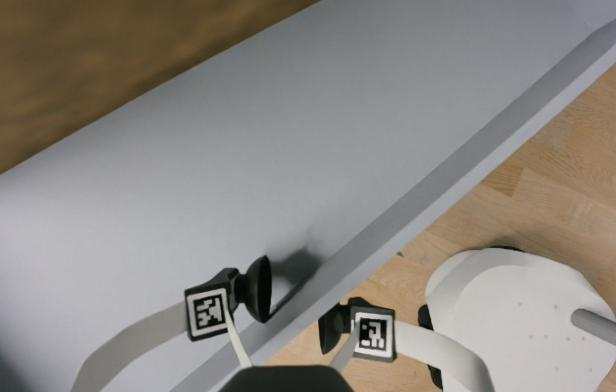

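Request:
{"name": "move", "arguments": {
  "blocking": false,
  "r1": {"base":{"translate_m":-0.35,"strafe_m":-0.12},"joints":{"wrist_roll_rad":1.8},"speeds":{"wrist_roll_rad":0.3},"pace":"slow"}
}}

Request:
{"name": "wait", "arguments": {
  "seconds": 5,
  "cameras": ["r1_wrist_camera","r1_head_left_camera"]
}}

Scene clock: 182.43 s.
move: r1 moving
r1.base_odometry: x=-2.615 y=-0.424 heading=-2.331
r1.turned_by_wheels: -0.001
r1.turned_by_imu: -0.001
r1.base_tilt: forward=-1.6 right=+1.3
r1.lidar_m: 0.52 2.94 2.27 0.63 0.39 0.38 - 1.47 2.06 2.52 2.68 0.49
r1.base_status: translate_m moving; strafe_m moving
r1.joint_positions: lift_m=+0.915 arm_m=+0.374 wrist_yaw_rad=+0.001 wrist_pitch_rad=+1.563 wrist_roll_rad=+1.279 gripper_m=-0.037
r1.joint_status: wrist_roll_rad moving
r1.measured_speeds: translate_m=-0.049 strafe_m=-0.016 rotate_rad=-0.002 lift_m=+0.000 arm_m=+0.000 wrist_yaw_rad=+0.000 wrist_pitch_rad=-0.002 wrist_roll_rad=+0.300
r1.motor_effort: lift_m=+15(15) arm_m=-4(4) wheel_0=-7(8) wheel_1=-7(8) wheel_2=+7(7)
r1.servo_current: wrist_yaw_rad=39(72) wrist_pitch_rad=46(52) wrist_roll_rad=46(65) gripper_m=72(78)
r1.contact_limits: lift_m 0.2
r1.hand_pose: x=+0.5472 y=-0.0874 z=+0.8051 quat_wxyz=(+0.570, +0.424, +0.565, -0.420) (m; r1's base frame)
r1.wrist_depth_mm: 147 177 223 233 233 231 178 / 172 219 233 233 233 232 1025 / 213 235 234 233 233 231 1008 / 236 235 235 232 201 1025 1008 / 236 235 234 234 1008 854 788 / 235 234 181 187 1008 798 809 / 235 150 211 163 175 136 798
r2: as last shown
r2.turned_by_imu: +0.000
r2.base_tilt: forward=-0.7 right=+0.1
r2.lidar_m: 0.40 0.61 1.02 4.82 2.04 1.52 1.45 1.40 1.02 0.98 0.64 0.49
r2.servo_current: wrist_yaw_rad=78(98) wrist_pitch_rad=39(46) wrist_roll_rad=39(59) gripper_m=111(111)
r2.wrist_depth_mm: - - 250 163 228 218 211 / - - 252 163 229 220 211 / 525 496 253 164 230 221 214 / - - 255 170 232 223 215 / - - 256 170 235 223 216 / - - 182 166 231 224 217 / - - 647 - 234 222 219
pictures: none

Scene clock: 186.87 s.
earlier move: r1 done
r1.base_odometry: x=-2.467 y=-0.099 heading=-2.330
r1.turned_by_wheels: +0.001
r1.turned_by_imu: +0.002
r1.base_tilt: forward=-1.6 right=+1.3
r1.lidar_m: 0.52 3.13 0.79 0.32 0.39 0.63 3.98 1.10 1.52 2.38 2.52 0.52
r1.base_status: done
r1.joint_positions: lift_m=+0.915 arm_m=+0.374 wrist_yaw_rad=+0.001 wrist_pitch_rad=+1.568 wrist_roll_rad=+1.799 gripper_m=-0.037
r1.joint_status: all done
r1.measured_speeds: all 0
r1.motor_effort: lift_m=+15(15) arm_m=-4(4) wheel_0=+1(8) wheel_1=+0(11) wheel_2=+7(13)
r1.servo_current: wrist_yaw_rad=52(72) wrist_pitch_rad=46(65) wrist_roll_rad=52(78) gripper_m=65(78)
r1.contact_limits: lift_m 0.2
r1.hand_pose: x=+0.5459 y=-0.0874 z=+0.8051 quat_wxyz=(+0.441, +0.554, +0.439, -0.553) (m; r1's base frame)
r1.wrist_depth_mm: 183 232 232 1042 1008 1025 1025 / 198 232 232 233 1042 1008 1025 / 201 232 234 234 1008 976 809 / 212 232 233 164 1008 820 809 / 227 234 233 233 1008 842 809 / 233 234 192 195 184 1042 1042 / 233 153 233 163 176 1025 -
r2.base_odometry: x=-3.623 y=+0.156 heading=-1.329
r2.turned_by_wheels: +0.000
r2.turned_by_imu: +0.001
r2.base_tilt: forward=-0.7 right=+0.0
r2.lidar_m: 0.40 0.88 1.13 4.81 2.05 1.53 1.46 1.39 1.02 0.97 0.63 0.47
r2.base_status: not commanded
r2.joint_positions: lift_m=+0.880 arm_m=+0.000 wrist_yaw_rad=+0.015 wrist_pitch_rad=+0.002 wrist_roll_rad=+0.000 gripper_m=-0.029
r2.joint_status: not commanded
r2.measured_speeds: all 0
r2.motor_effort: lift_m=+20(21) arm_m=-5(6) wheel_0=+5(6) wheel_1=-5(5) wheel_2=+16(16)
r2.servo_current: wrist_yaw_rad=91(98) wrist_pitch_rad=39(52) wrist_roll_rad=52(65) gripper_m=104(117)
r2.hand_pose: x=+0.4606 y=-0.0832 z=+1.0573 quat_wxyz=(+1.000, +0.000, +0.001, +0.007) (m; r2's base frame)
r2.wrist_depth_mm: - - 251 163 228 217 211 / - - 251 163 229 219 212 / - 654 254 164 230 222 213 / 750 - 255 169 233 222 214 / 820 - 258 169 234 224 217 / 831 - 183 167 230 224 216 / - - 1983 - 235 222 219
wait: 4.43 of 5 s (r1 has come to rest)
pictures: r1_head_left_camera, r1_wrist_camera
Images, in order (width x height): r1_head_left_camera 420x672, r1_wrist_camera 616x392.

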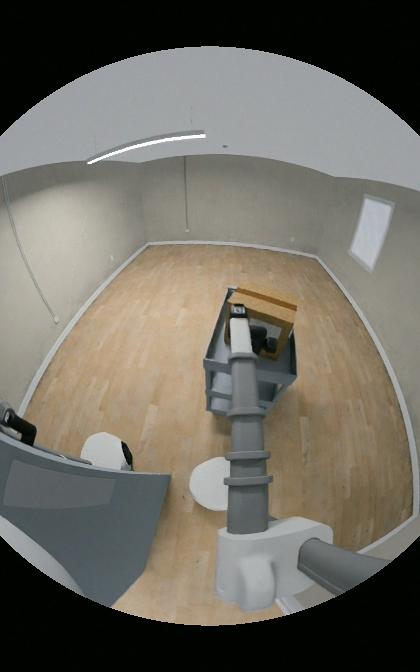

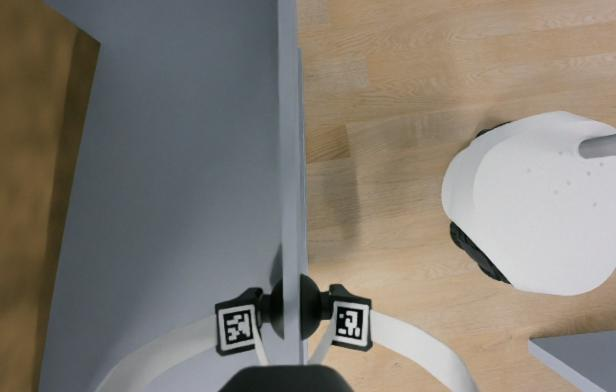

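Request:
{"name": "move", "arguments": {
  "blocking": false,
  "r1": {"base":{"translate_m":-0.6},"pace":"slow"}
}}

Request:
{"name": "wait", "arguments": {
  "seconds": 8,
  "cameras": ["r1_wrist_camera","r1_head_left_camera","r1_head_right_camera"]
}}

Scene clock: 193.13 s.
move: r1 moving
r1.base_odometry: x=-2.458 y=-0.090 heading=-2.330
r1.turned_by_wheels: +0.000
r1.turned_by_imu: +0.000
r1.base_tilt: forward=-1.5 right=+1.3
r1.lidar_m: 0.53 3.12 0.75 0.35 0.38 0.64 3.99 1.10 1.51 2.38 2.50 0.55
r1.base_status: translate_m moving
r1.joint_positions: lift_m=+0.915 arm_m=+0.374 wrist_yaw_rad=+0.001 wrist_pitch_rad=+1.564 wrist_roll_rad=+1.799 gripper_m=-0.037
r1.joint_status: not commanded
r1.measured_speeds: translate_m=-0.048 strafe_m=+0.000 rotate_rad=-0.001 lift_m=+0.000 arm_m=+0.000 wrist_yaw_rad=+0.000 wrist_pitch_rad=-0.009 wrist_roll_rad=+0.000
r1.motor_effort: lift_m=+15(15) arm_m=-3(4) wheel_0=-3(3) wheel_1=-5(5) wheel_2=+11(11)
r1.servo_current: wrist_yaw_rad=39(65) wrist_pitch_rad=46(52) wrist_roll_rad=52(59) gripper_m=72(72)
r1.contact_limits: lift_m 0.2
r1.hand_pose: x=+0.5468 y=-0.0874 z=+0.8051 quat_wxyz=(+0.441, +0.555, +0.439, -0.552) (m; r1's base frame)
r1.wrist_depth_mm: 197 232 231 1008 1025 1025 1008 / 200 233 232 1008 1008 1025 1025 / 212 233 232 1042 1025 1025 809 / 222 234 232 1025 1008 809 798 / 232 233 233 1042 1008 878 798 / 233 234 191 195 1025 1008 1008 / 234 151 233 163 172 1025 -
r2: as last shown
r2.turned_by_imu: +0.000
r2.base_tilt: forward=-0.6 right=+0.0
r2.lidar_m: 0.40 0.89 1.14 4.83 2.07 1.53 1.47 1.40 1.01 0.97 0.61 0.47
r2.motor_effort: lift_m=+21(21) arm_m=-5(5) wheel_0=+5(6) wheel_1=-5(5) wheel_2=+16(16)
r2.servo_current: wrist_yaw_rad=91(91) wrist_pitch_rad=39(46) wrist_roll_rad=46(52) gripper_m=104(111)
r2.wrist_depth_mm: - - 251 163 228 217 211 / - - 252 163 229 220 212 / - 654 254 163 230 222 213 / 750 - 256 169 231 223 215 / 768 - 257 169 235 224 216 / 842 - 184 166 230 224 217 / - - 1921 - 235 222 219
pictures: none

Scene clock: 199.90 s.
earlier move: r1 done
r1.base_odometry: x=-2.053 y=+0.336 heading=-2.331
r1.turned_by_wheels: -0.001
r1.turned_by_imu: -0.005
r1.base_tilt: forward=-1.6 right=+1.3
r1.lidar_m: 0.52 0.58 0.45 0.43 0.47 3.38 3.35 0.62 0.59 2.12 2.48 0.56
r1.base_status: done
r1.joint_positions: lift_m=+0.915 arm_m=+0.374 wrist_yaw_rad=+0.001 wrist_pitch_rad=+1.564 wrist_roll_rad=+1.799 gripper_m=-0.037
r1.joint_status: not commanded
r1.measured_speeds: all 0
r1.motor_effort: lift_m=+15(15) arm_m=-4(4) wheel_0=-9(14) wheel_1=-4(8) wheel_2=+1(11)
r1.servo_current: wrist_yaw_rad=46(78) wrist_pitch_rad=46(59) wrist_roll_rad=46(72) gripper_m=65(78)
r1.contact_limits: lift_m 0.2
r1.hand_pose: x=+0.5469 y=-0.0874 z=+0.8051 quat_wxyz=(+0.441, +0.555, +0.438, -0.552) (m; r1's base frame)
r1.wrist_depth_mm: 235 234 484 1025 1025 991 1025 / 236 234 205 1025 1025 1025 1025 / 236 236 229 1025 1008 1025 809 / 236 236 235 1025 1025 809 809 / 236 235 234 1008 1025 842 798 / 236 235 196 189 178 1008 1025 / 235 154 234 163 1025 1008 1008
r2.base_odometry: x=-3.623 y=+0.156 heading=-1.329
r2.turned_by_wheels: +0.000
r2.turned_by_imu: +0.001
r2.base_tilt: forward=-0.7 right=+0.0
r2.lidar_m: 0.42 0.83 4.76 4.83 2.03 1.52 1.46 1.38 1.01 0.97 0.63 0.46
r2.base_status: not commanded
r2.joint_positions: lift_m=+0.880 arm_m=+0.000 wrist_yaw_rad=+0.015 wrist_pitch_rad=+0.002 wrist_roll_rad=+0.000 gripper_m=-0.029
r2.joint_status: not commanded
r2.measured_speeds: all 0
r2.motor_effort: lift_m=+20(21) arm_m=-5(6) wheel_0=+5(6) wheel_1=-5(5) wheel_2=+16(16)
r2.servo_current: wrist_yaw_rad=78(104) wrist_pitch_rad=39(52) wrist_roll_rad=46(59) gripper_m=111(117)
r2.hand_pose: x=+0.4606 y=-0.0832 z=+1.0573 quat_wxyz=(+1.000, +0.000, +0.001, +0.007) (m; r2's base frame)
r2.wrist_depth_mm: - - 252 163 227 217 211 / - - 252 163 229 220 212 / - - 254 164 231 221 213 / - - 255 170 234 223 215 / - 715 257 170 234 223 217 / 854 715 183 166 229 224 218 / 615 621 259 - 235 222 219
wait: 6.77 of 8 s (r1 has come to rest)
pictures: r1_head_left_camera, r1_head_right_camera, r1_wrist_camera
Images, in order (width x height): r1_head_left_camera 420x672, r1_head_right_camera 420x672, r1_wrist_camera 616x392.

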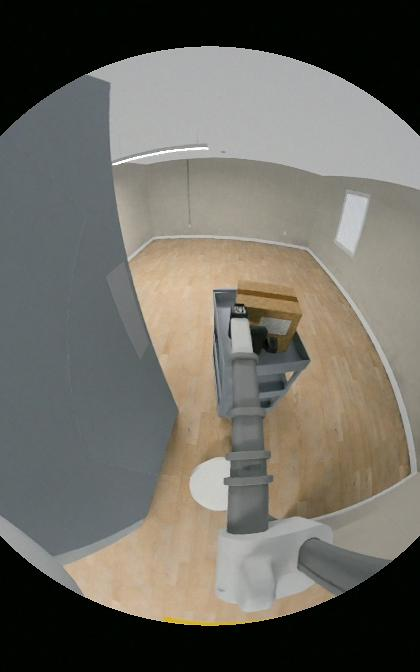

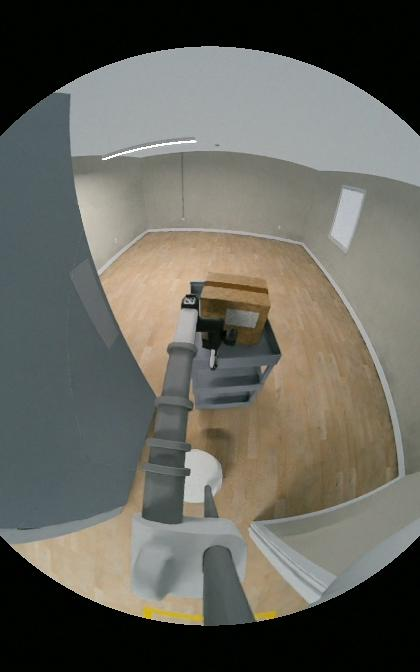

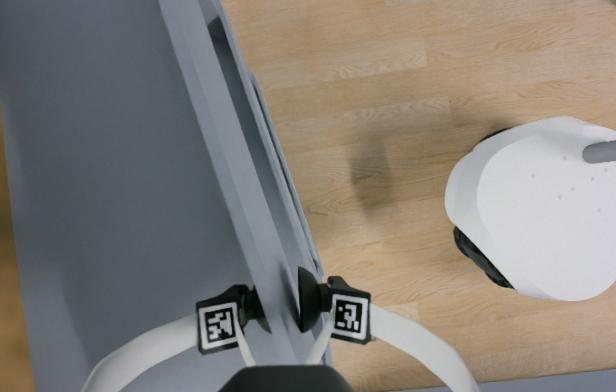

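Request:
{"name": "move", "arguments": {
  "blocking": false,
  "r1": {"base":{"translate_m":-0.35,"strafe_m":0.2},"joints":{"wrist_roll_rad":1.6},"speeds":{"wrist_roll_rad":0.3},"pace":"slow"}
}}

Request:
{"name": "wait", "arguments": {
  "seconds": 6,
  "cameras": ["r1_wrist_camera","r1_head_left_camera","r1_head_right_camera"]
}}

Scene clock: 212.43 s.
move: r1 moving
r1.base_odometry: x=-2.040 y=+0.340 heading=-2.331
r1.turned_by_wheels: -0.001
r1.turned_by_imu: -0.001
r1.base_tilt: forward=-1.5 right=+1.3
r1.lidar_m: 0.53 0.58 0.43 0.42 0.48 3.39 3.31 0.65 0.61 2.01 2.50 0.58
r1.base_status: translate_m moving; strafe_m moving
r1.joint_positions: lift_m=+0.915 arm_m=+0.374 wrist_yaw_rad=+0.001 wrist_pitch_rad=+1.562 wrist_roll_rad=+1.673 gripper_m=-0.037
r1.joint_status: wrist_roll_rad moving
r1.measured_speeds: translate_m=-0.049 strafe_m=+0.028 rotate_rad=+0.001 lift_m=+0.000 arm_m=+0.000 wrist_yaw_rad=+0.002 wrist_pitch_rad=-0.009 wrist_roll_rad=-0.298
r1.motor_effort: lift_m=+15(15) arm_m=-4(4) wheel_0=-12(15) wheel_1=-1(4) wheel_2=+5(6)
r1.servo_current: wrist_yaw_rad=46(65) wrist_pitch_rad=52(59) wrist_roll_rad=39(91) gripper_m=78(78)
r1.contact_limits: lift_m 0.2
r1.hand_pose: x=+0.5475 y=-0.0874 z=+0.8051 quat_wxyz=(+0.476, +0.527, +0.472, -0.522) (m; r1's base frame)
r1.wrist_depth_mm: 237 236 221 1008 1025 991 1008 / 236 236 211 1042 1025 1042 991 / 237 236 236 1025 1008 1025 1025 / 236 236 236 1008 1025 842 798 / 236 236 235 1008 1025 809 809 / 236 236 182 185 1025 1025 809 / 236 150 234 177 169 1025 1008
r2: as last shown
r2.turned_by_imu: +0.000
r2.lidar_m: 0.40 0.85 4.82 4.82 2.04 1.53 1.46 1.35 1.03 0.98 0.60 0.49
r2.motor_effort: lift_m=+20(21) arm_m=-5(6) wheel_0=+6(6) wheel_1=-5(5) wheel_2=+16(16)
r2.servo_current: wrist_yaw_rad=85(91) wrist_pitch_rad=39(46) wrist_roll_rad=46(59) gripper_m=111(111)
r2.wrist_depth_mm: - - 251 163 228 217 211 / - - 252 164 229 220 212 / - - 253 164 230 221 213 / - - 255 170 232 223 215 / - 723 257 169 233 224 216 / 878 715 183 166 230 224 217 / 609 609 260 - 236 223 219
pictures: none

Scene clock: 217.10 s.
earlier move: r1 done
r1.base_odometry: x=-1.667 y=+0.451 heading=-2.332
r1.turned_by_wheels: +0.000
r1.turned_by_imu: -0.003
r1.base_tilt: forward=-1.6 right=+1.2
r1.lidar_m: 0.53 0.37 0.28 0.29 0.36 3.02 2.96 3.17 0.66 0.62 2.67 0.54
r1.base_status: done
r1.joint_positions: lift_m=+0.915 arm_m=+0.374 wrist_yaw_rad=+0.001 wrist_pitch_rad=+1.568 wrist_roll_rad=+1.601 gripper_m=-0.037
r1.joint_status: all done
r1.measured_speeds: all 0
r1.motor_effort: lift_m=+15(15) arm_m=-4(4) wheel_0=-8(17) wheel_1=-3(6) wheel_2=-2(7)
r1.servo_current: wrist_yaw_rad=39(78) wrist_pitch_rad=46(59) wrist_roll_rad=46(91) gripper_m=72(78)
r1.contact_limits: lift_m 0.2
r1.hand_pose: x=+0.5458 y=-0.0874 z=+0.8051 quat_wxyz=(+0.493, +0.508, +0.492, -0.507) (m; r1's base frame)
r1.wrist_depth_mm: 235 234 235 1025 1008 1042 1008 / 234 235 233 1008 1008 1025 1025 / 235 234 234 1025 1025 1008 1025 / 234 234 233 1025 1008 842 820 / 235 234 234 234 1025 798 809 / 233 234 184 188 181 854 798 / - 138 - 145 155 - 1025
r2.base_odometry: x=-3.623 y=+0.156 heading=-1.329
r2.turned_by_wheels: +0.000
r2.turned_by_imu: +0.001
r2.base_tilt: forward=-0.6 right=+0.1
r2.lidar_m: 0.40 0.79 4.81 4.80 2.04 1.53 1.45 1.39 1.02 0.97 0.63 0.47
r2.base_status: not commanded
r2.joint_positions: lift_m=+0.880 arm_m=+0.000 wrist_yaw_rad=+0.015 wrist_pitch_rad=+0.002 wrist_roll_rad=+0.000 gripper_m=-0.029
r2.joint_status: not commanded
r2.measured_speeds: all 0
r2.motor_effort: lift_m=+20(21) arm_m=-5(6) wheel_0=+6(6) wheel_1=-5(5) wheel_2=+16(16)
r2.servo_current: wrist_yaw_rad=85(98) wrist_pitch_rad=39(52) wrist_roll_rad=52(59) gripper_m=104(117)
r2.hand_pose: x=+0.4606 y=-0.0832 z=+1.0573 quat_wxyz=(+1.000, +0.000, +0.001, +0.007) (m; r2's base frame)
r2.wrist_depth_mm: - - 251 163 228 218 211 / - - 253 163 229 219 212 / - - 254 164 231 221 213 / - - 255 169 233 222 215 / - - 257 170 234 223 216 / - - 183 166 230 224 216 / - 554 544 - 236 222 218
wait: 4.67 of 6 s (r1 has come to rest)
pictures: r1_head_left_camera, r1_head_right_camera, r1_wrist_camera
Images, in order (width x height): r1_head_left_camera 420x672, r1_head_right_camera 420x672, r1_wrist_camera 616x392.

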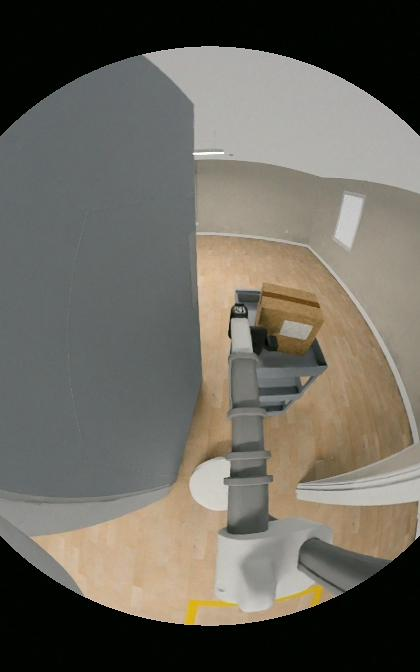

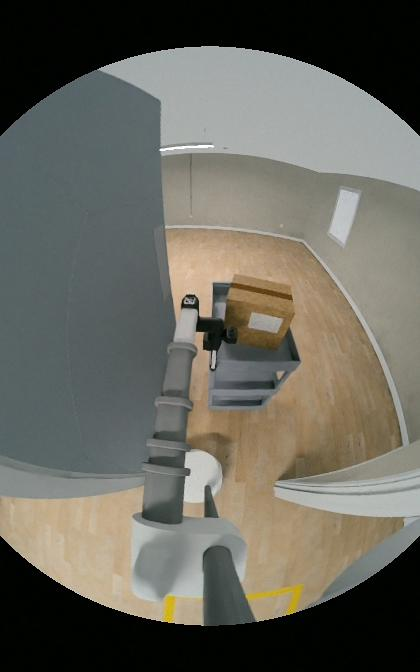

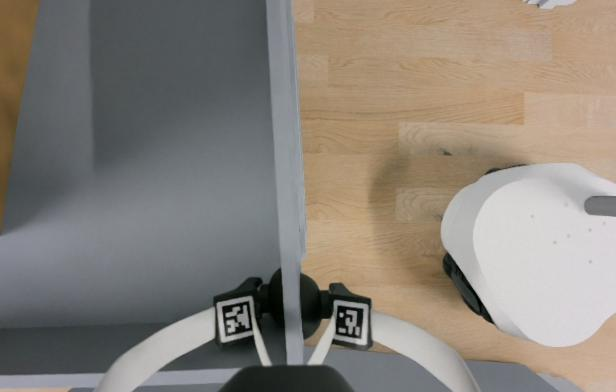

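Request:
{"name": "move", "arguments": {
  "blocking": false,
  "r1": {"base":{"translate_m":-0.4},"pace":"slow"}
}}

Request:
{"name": "wait", "arguments": {
  "seconds": 5.5,
  "cameras": ["r1_wrist_camera","r1_head_left_camera","r1_head_camera"]
}}

Scene clock: 223.80 s.
move: r1 moving
r1.base_odometry: x=-1.659 y=+0.460 heading=-2.333
r1.turned_by_wheels: -0.001
r1.turned_by_imu: -0.001
r1.base_tilt: forward=-1.6 right=+1.3
r1.lidar_m: 0.54 0.40 0.28 0.28 0.35 3.01 2.96 3.15 0.64 0.61 2.67 0.57
r1.base_status: translate_m moving
r1.joint_positions: lift_m=+0.915 arm_m=+0.374 wrist_yaw_rad=+0.001 wrist_pitch_rad=+1.565 wrist_roll_rad=+1.601 gripper_m=-0.037
r1.joint_status: not commanded
r1.measured_speeds: translate_m=-0.049 strafe_m=+0.000 rotate_rad=+0.000 lift_m=+0.000 arm_m=+0.000 wrist_yaw_rad=+0.000 wrist_pitch_rad=-0.026 wrist_roll_rad=+0.000
r1.motor_effort: lift_m=+15(15) arm_m=-4(4) wheel_0=-9(12) wheel_1=-8(8) wheel_2=+3(5)
r1.servo_current: wrist_yaw_rad=46(59) wrist_pitch_rad=46(46) wrist_roll_rad=26(78) gripper_m=65(78)
r1.contact_limits: lift_m 0.2
r1.hand_pose: x=+0.5466 y=-0.0874 z=+0.8051 quat_wxyz=(+0.494, +0.509, +0.491, -0.506) (m; r1's base frame)
r1.wrist_depth_mm: 235 235 233 1025 1025 1025 1025 / 235 235 233 1008 1025 1008 1025 / 236 234 234 1025 1025 1025 1042 / 234 235 235 1008 1008 854 798 / 235 235 235 1025 1008 809 809 / 235 234 182 186 1025 878 809 / - 136 - 163 150 1008 1025
r2: as last shown
r2.turned_by_imu: +0.000
r2.base_tilt: forward=-0.7 right=+0.0
r2.lidar_m: 0.38 0.76 4.82 4.82 2.03 1.54 1.47 1.37 1.02 0.98 0.62 0.48
r2.motor_effort: lift_m=+20(21) arm_m=-5(6) wheel_0=+5(6) wheel_1=-5(5) wheel_2=+15(16)
r2.servo_current: wrist_yaw_rad=91(91) wrist_pitch_rad=46(46) wrist_roll_rad=46(52) gripper_m=111(117)
r2.wrist_depth_mm: - - 250 163 229 218 211 / - - 252 164 229 220 212 / - - 256 164 230 221 213 / - - 255 169 232 223 215 / - - 257 170 233 223 216 / - - 184 166 230 224 217 / - 554 544 - 235 223 218
pictures: none

Scene clock: 228.57 s.
earlier move: r1 done
r1.base_odometry: x=-1.392 y=+0.741 heading=-2.331
r1.turned_by_wheels: +0.002
r1.turned_by_imu: +0.004
r1.base_tilt: forward=-1.6 right=+1.3
r1.lidar_m: 0.53 0.48 0.42 1.17 2.39 2.63 2.56 2.76 2.55 0.68 0.65 0.57
r1.base_status: done
r1.joint_positions: lift_m=+0.915 arm_m=+0.374 wrist_yaw_rad=+0.001 wrist_pitch_rad=+1.563 wrist_roll_rad=+1.601 gripper_m=-0.037
r1.joint_status: not commanded
r1.measured_speeds: all 0
r1.motor_effort: lift_m=+15(15) arm_m=-3(4) wheel_0=+1(12) wheel_1=-2(8) wheel_2=+7(12)
r1.servo_current: wrist_yaw_rad=52(72) wrist_pitch_rad=52(65) wrist_roll_rad=52(78) gripper_m=72(78)
r1.contact_limits: lift_m 0.2
r1.hand_pose: x=+0.5474 y=-0.0874 z=+0.8051 quat_wxyz=(+0.495, +0.509, +0.491, -0.505) (m; r1's base frame)
r1.wrist_depth_mm: 233 233 233 1025 1025 1025 1025 / 234 233 233 991 1008 1008 1025 / 233 234 234 1025 1008 1025 1025 / 234 235 233 1025 1025 891 809 / 235 234 233 1042 1008 809 820 / 235 235 209 187 1025 842 809 / - 148 174 163 174 1025 1008
r2.base_odometry: x=-3.623 y=+0.156 heading=-1.329
r2.turned_by_wheels: +0.000
r2.turned_by_imu: +0.001
r2.base_tilt: forward=-0.7 right=+0.0
r2.lidar_m: 0.40 3.43 4.78 4.81 2.05 1.52 1.45 1.41 1.03 0.98 0.64 0.48
r2.base_status: not commanded
r2.joint_positions: lift_m=+0.880 arm_m=+0.000 wrist_yaw_rad=+0.015 wrist_pitch_rad=+0.002 wrist_roll_rad=+0.000 gripper_m=-0.029
r2.joint_status: not commanded
r2.measured_speeds: all 0
r2.motor_effort: lift_m=+20(21) arm_m=-5(6) wheel_0=+5(6) wheel_1=-5(5) wheel_2=+16(16)
r2.servo_current: wrist_yaw_rad=85(98) wrist_pitch_rad=39(52) wrist_roll_rad=52(59) gripper_m=111(117)
r2.hand_pose: x=+0.4606 y=-0.0832 z=+1.0573 quat_wxyz=(+1.000, +0.000, +0.001, +0.007) (m; r2's base frame)
r2.wrist_depth_mm: - - 251 163 227 218 211 / - - 252 163 229 220 212 / - - 253 164 230 221 213 / - - 255 170 233 223 215 / - - 258 170 234 223 216 / - - 183 166 230 224 218 / - - 1983 - 234 222 219
wait: 4.77 of 5.5 s (r1 has come to rest)
pictures: r1_head_camera, r1_head_left_camera, r1_wrist_camera
Images, in order (width x height): r1_head_camera 420x560, r1_head_left_camera 420x672, r1_wrist_camera 616x392.

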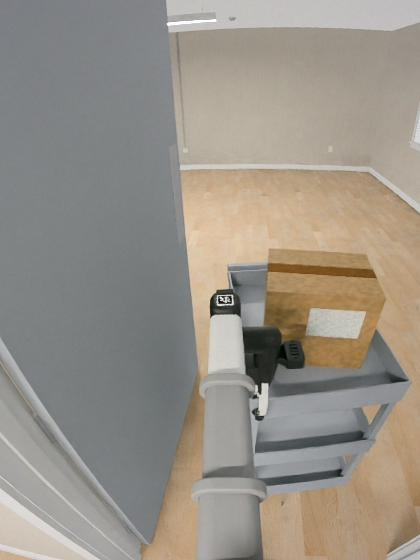

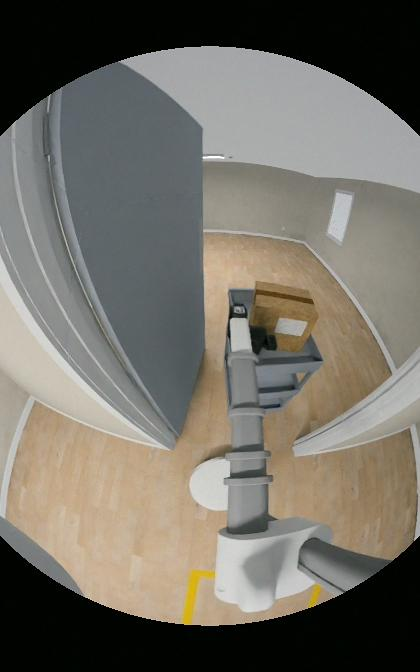

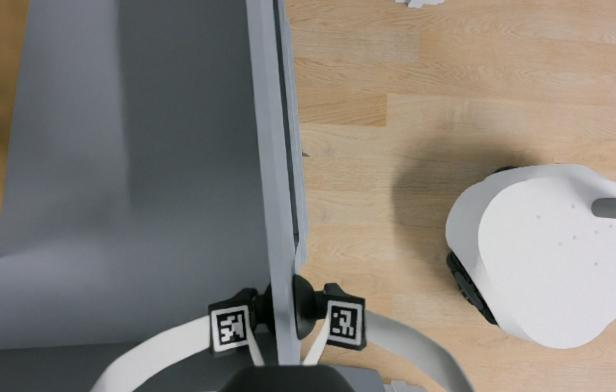

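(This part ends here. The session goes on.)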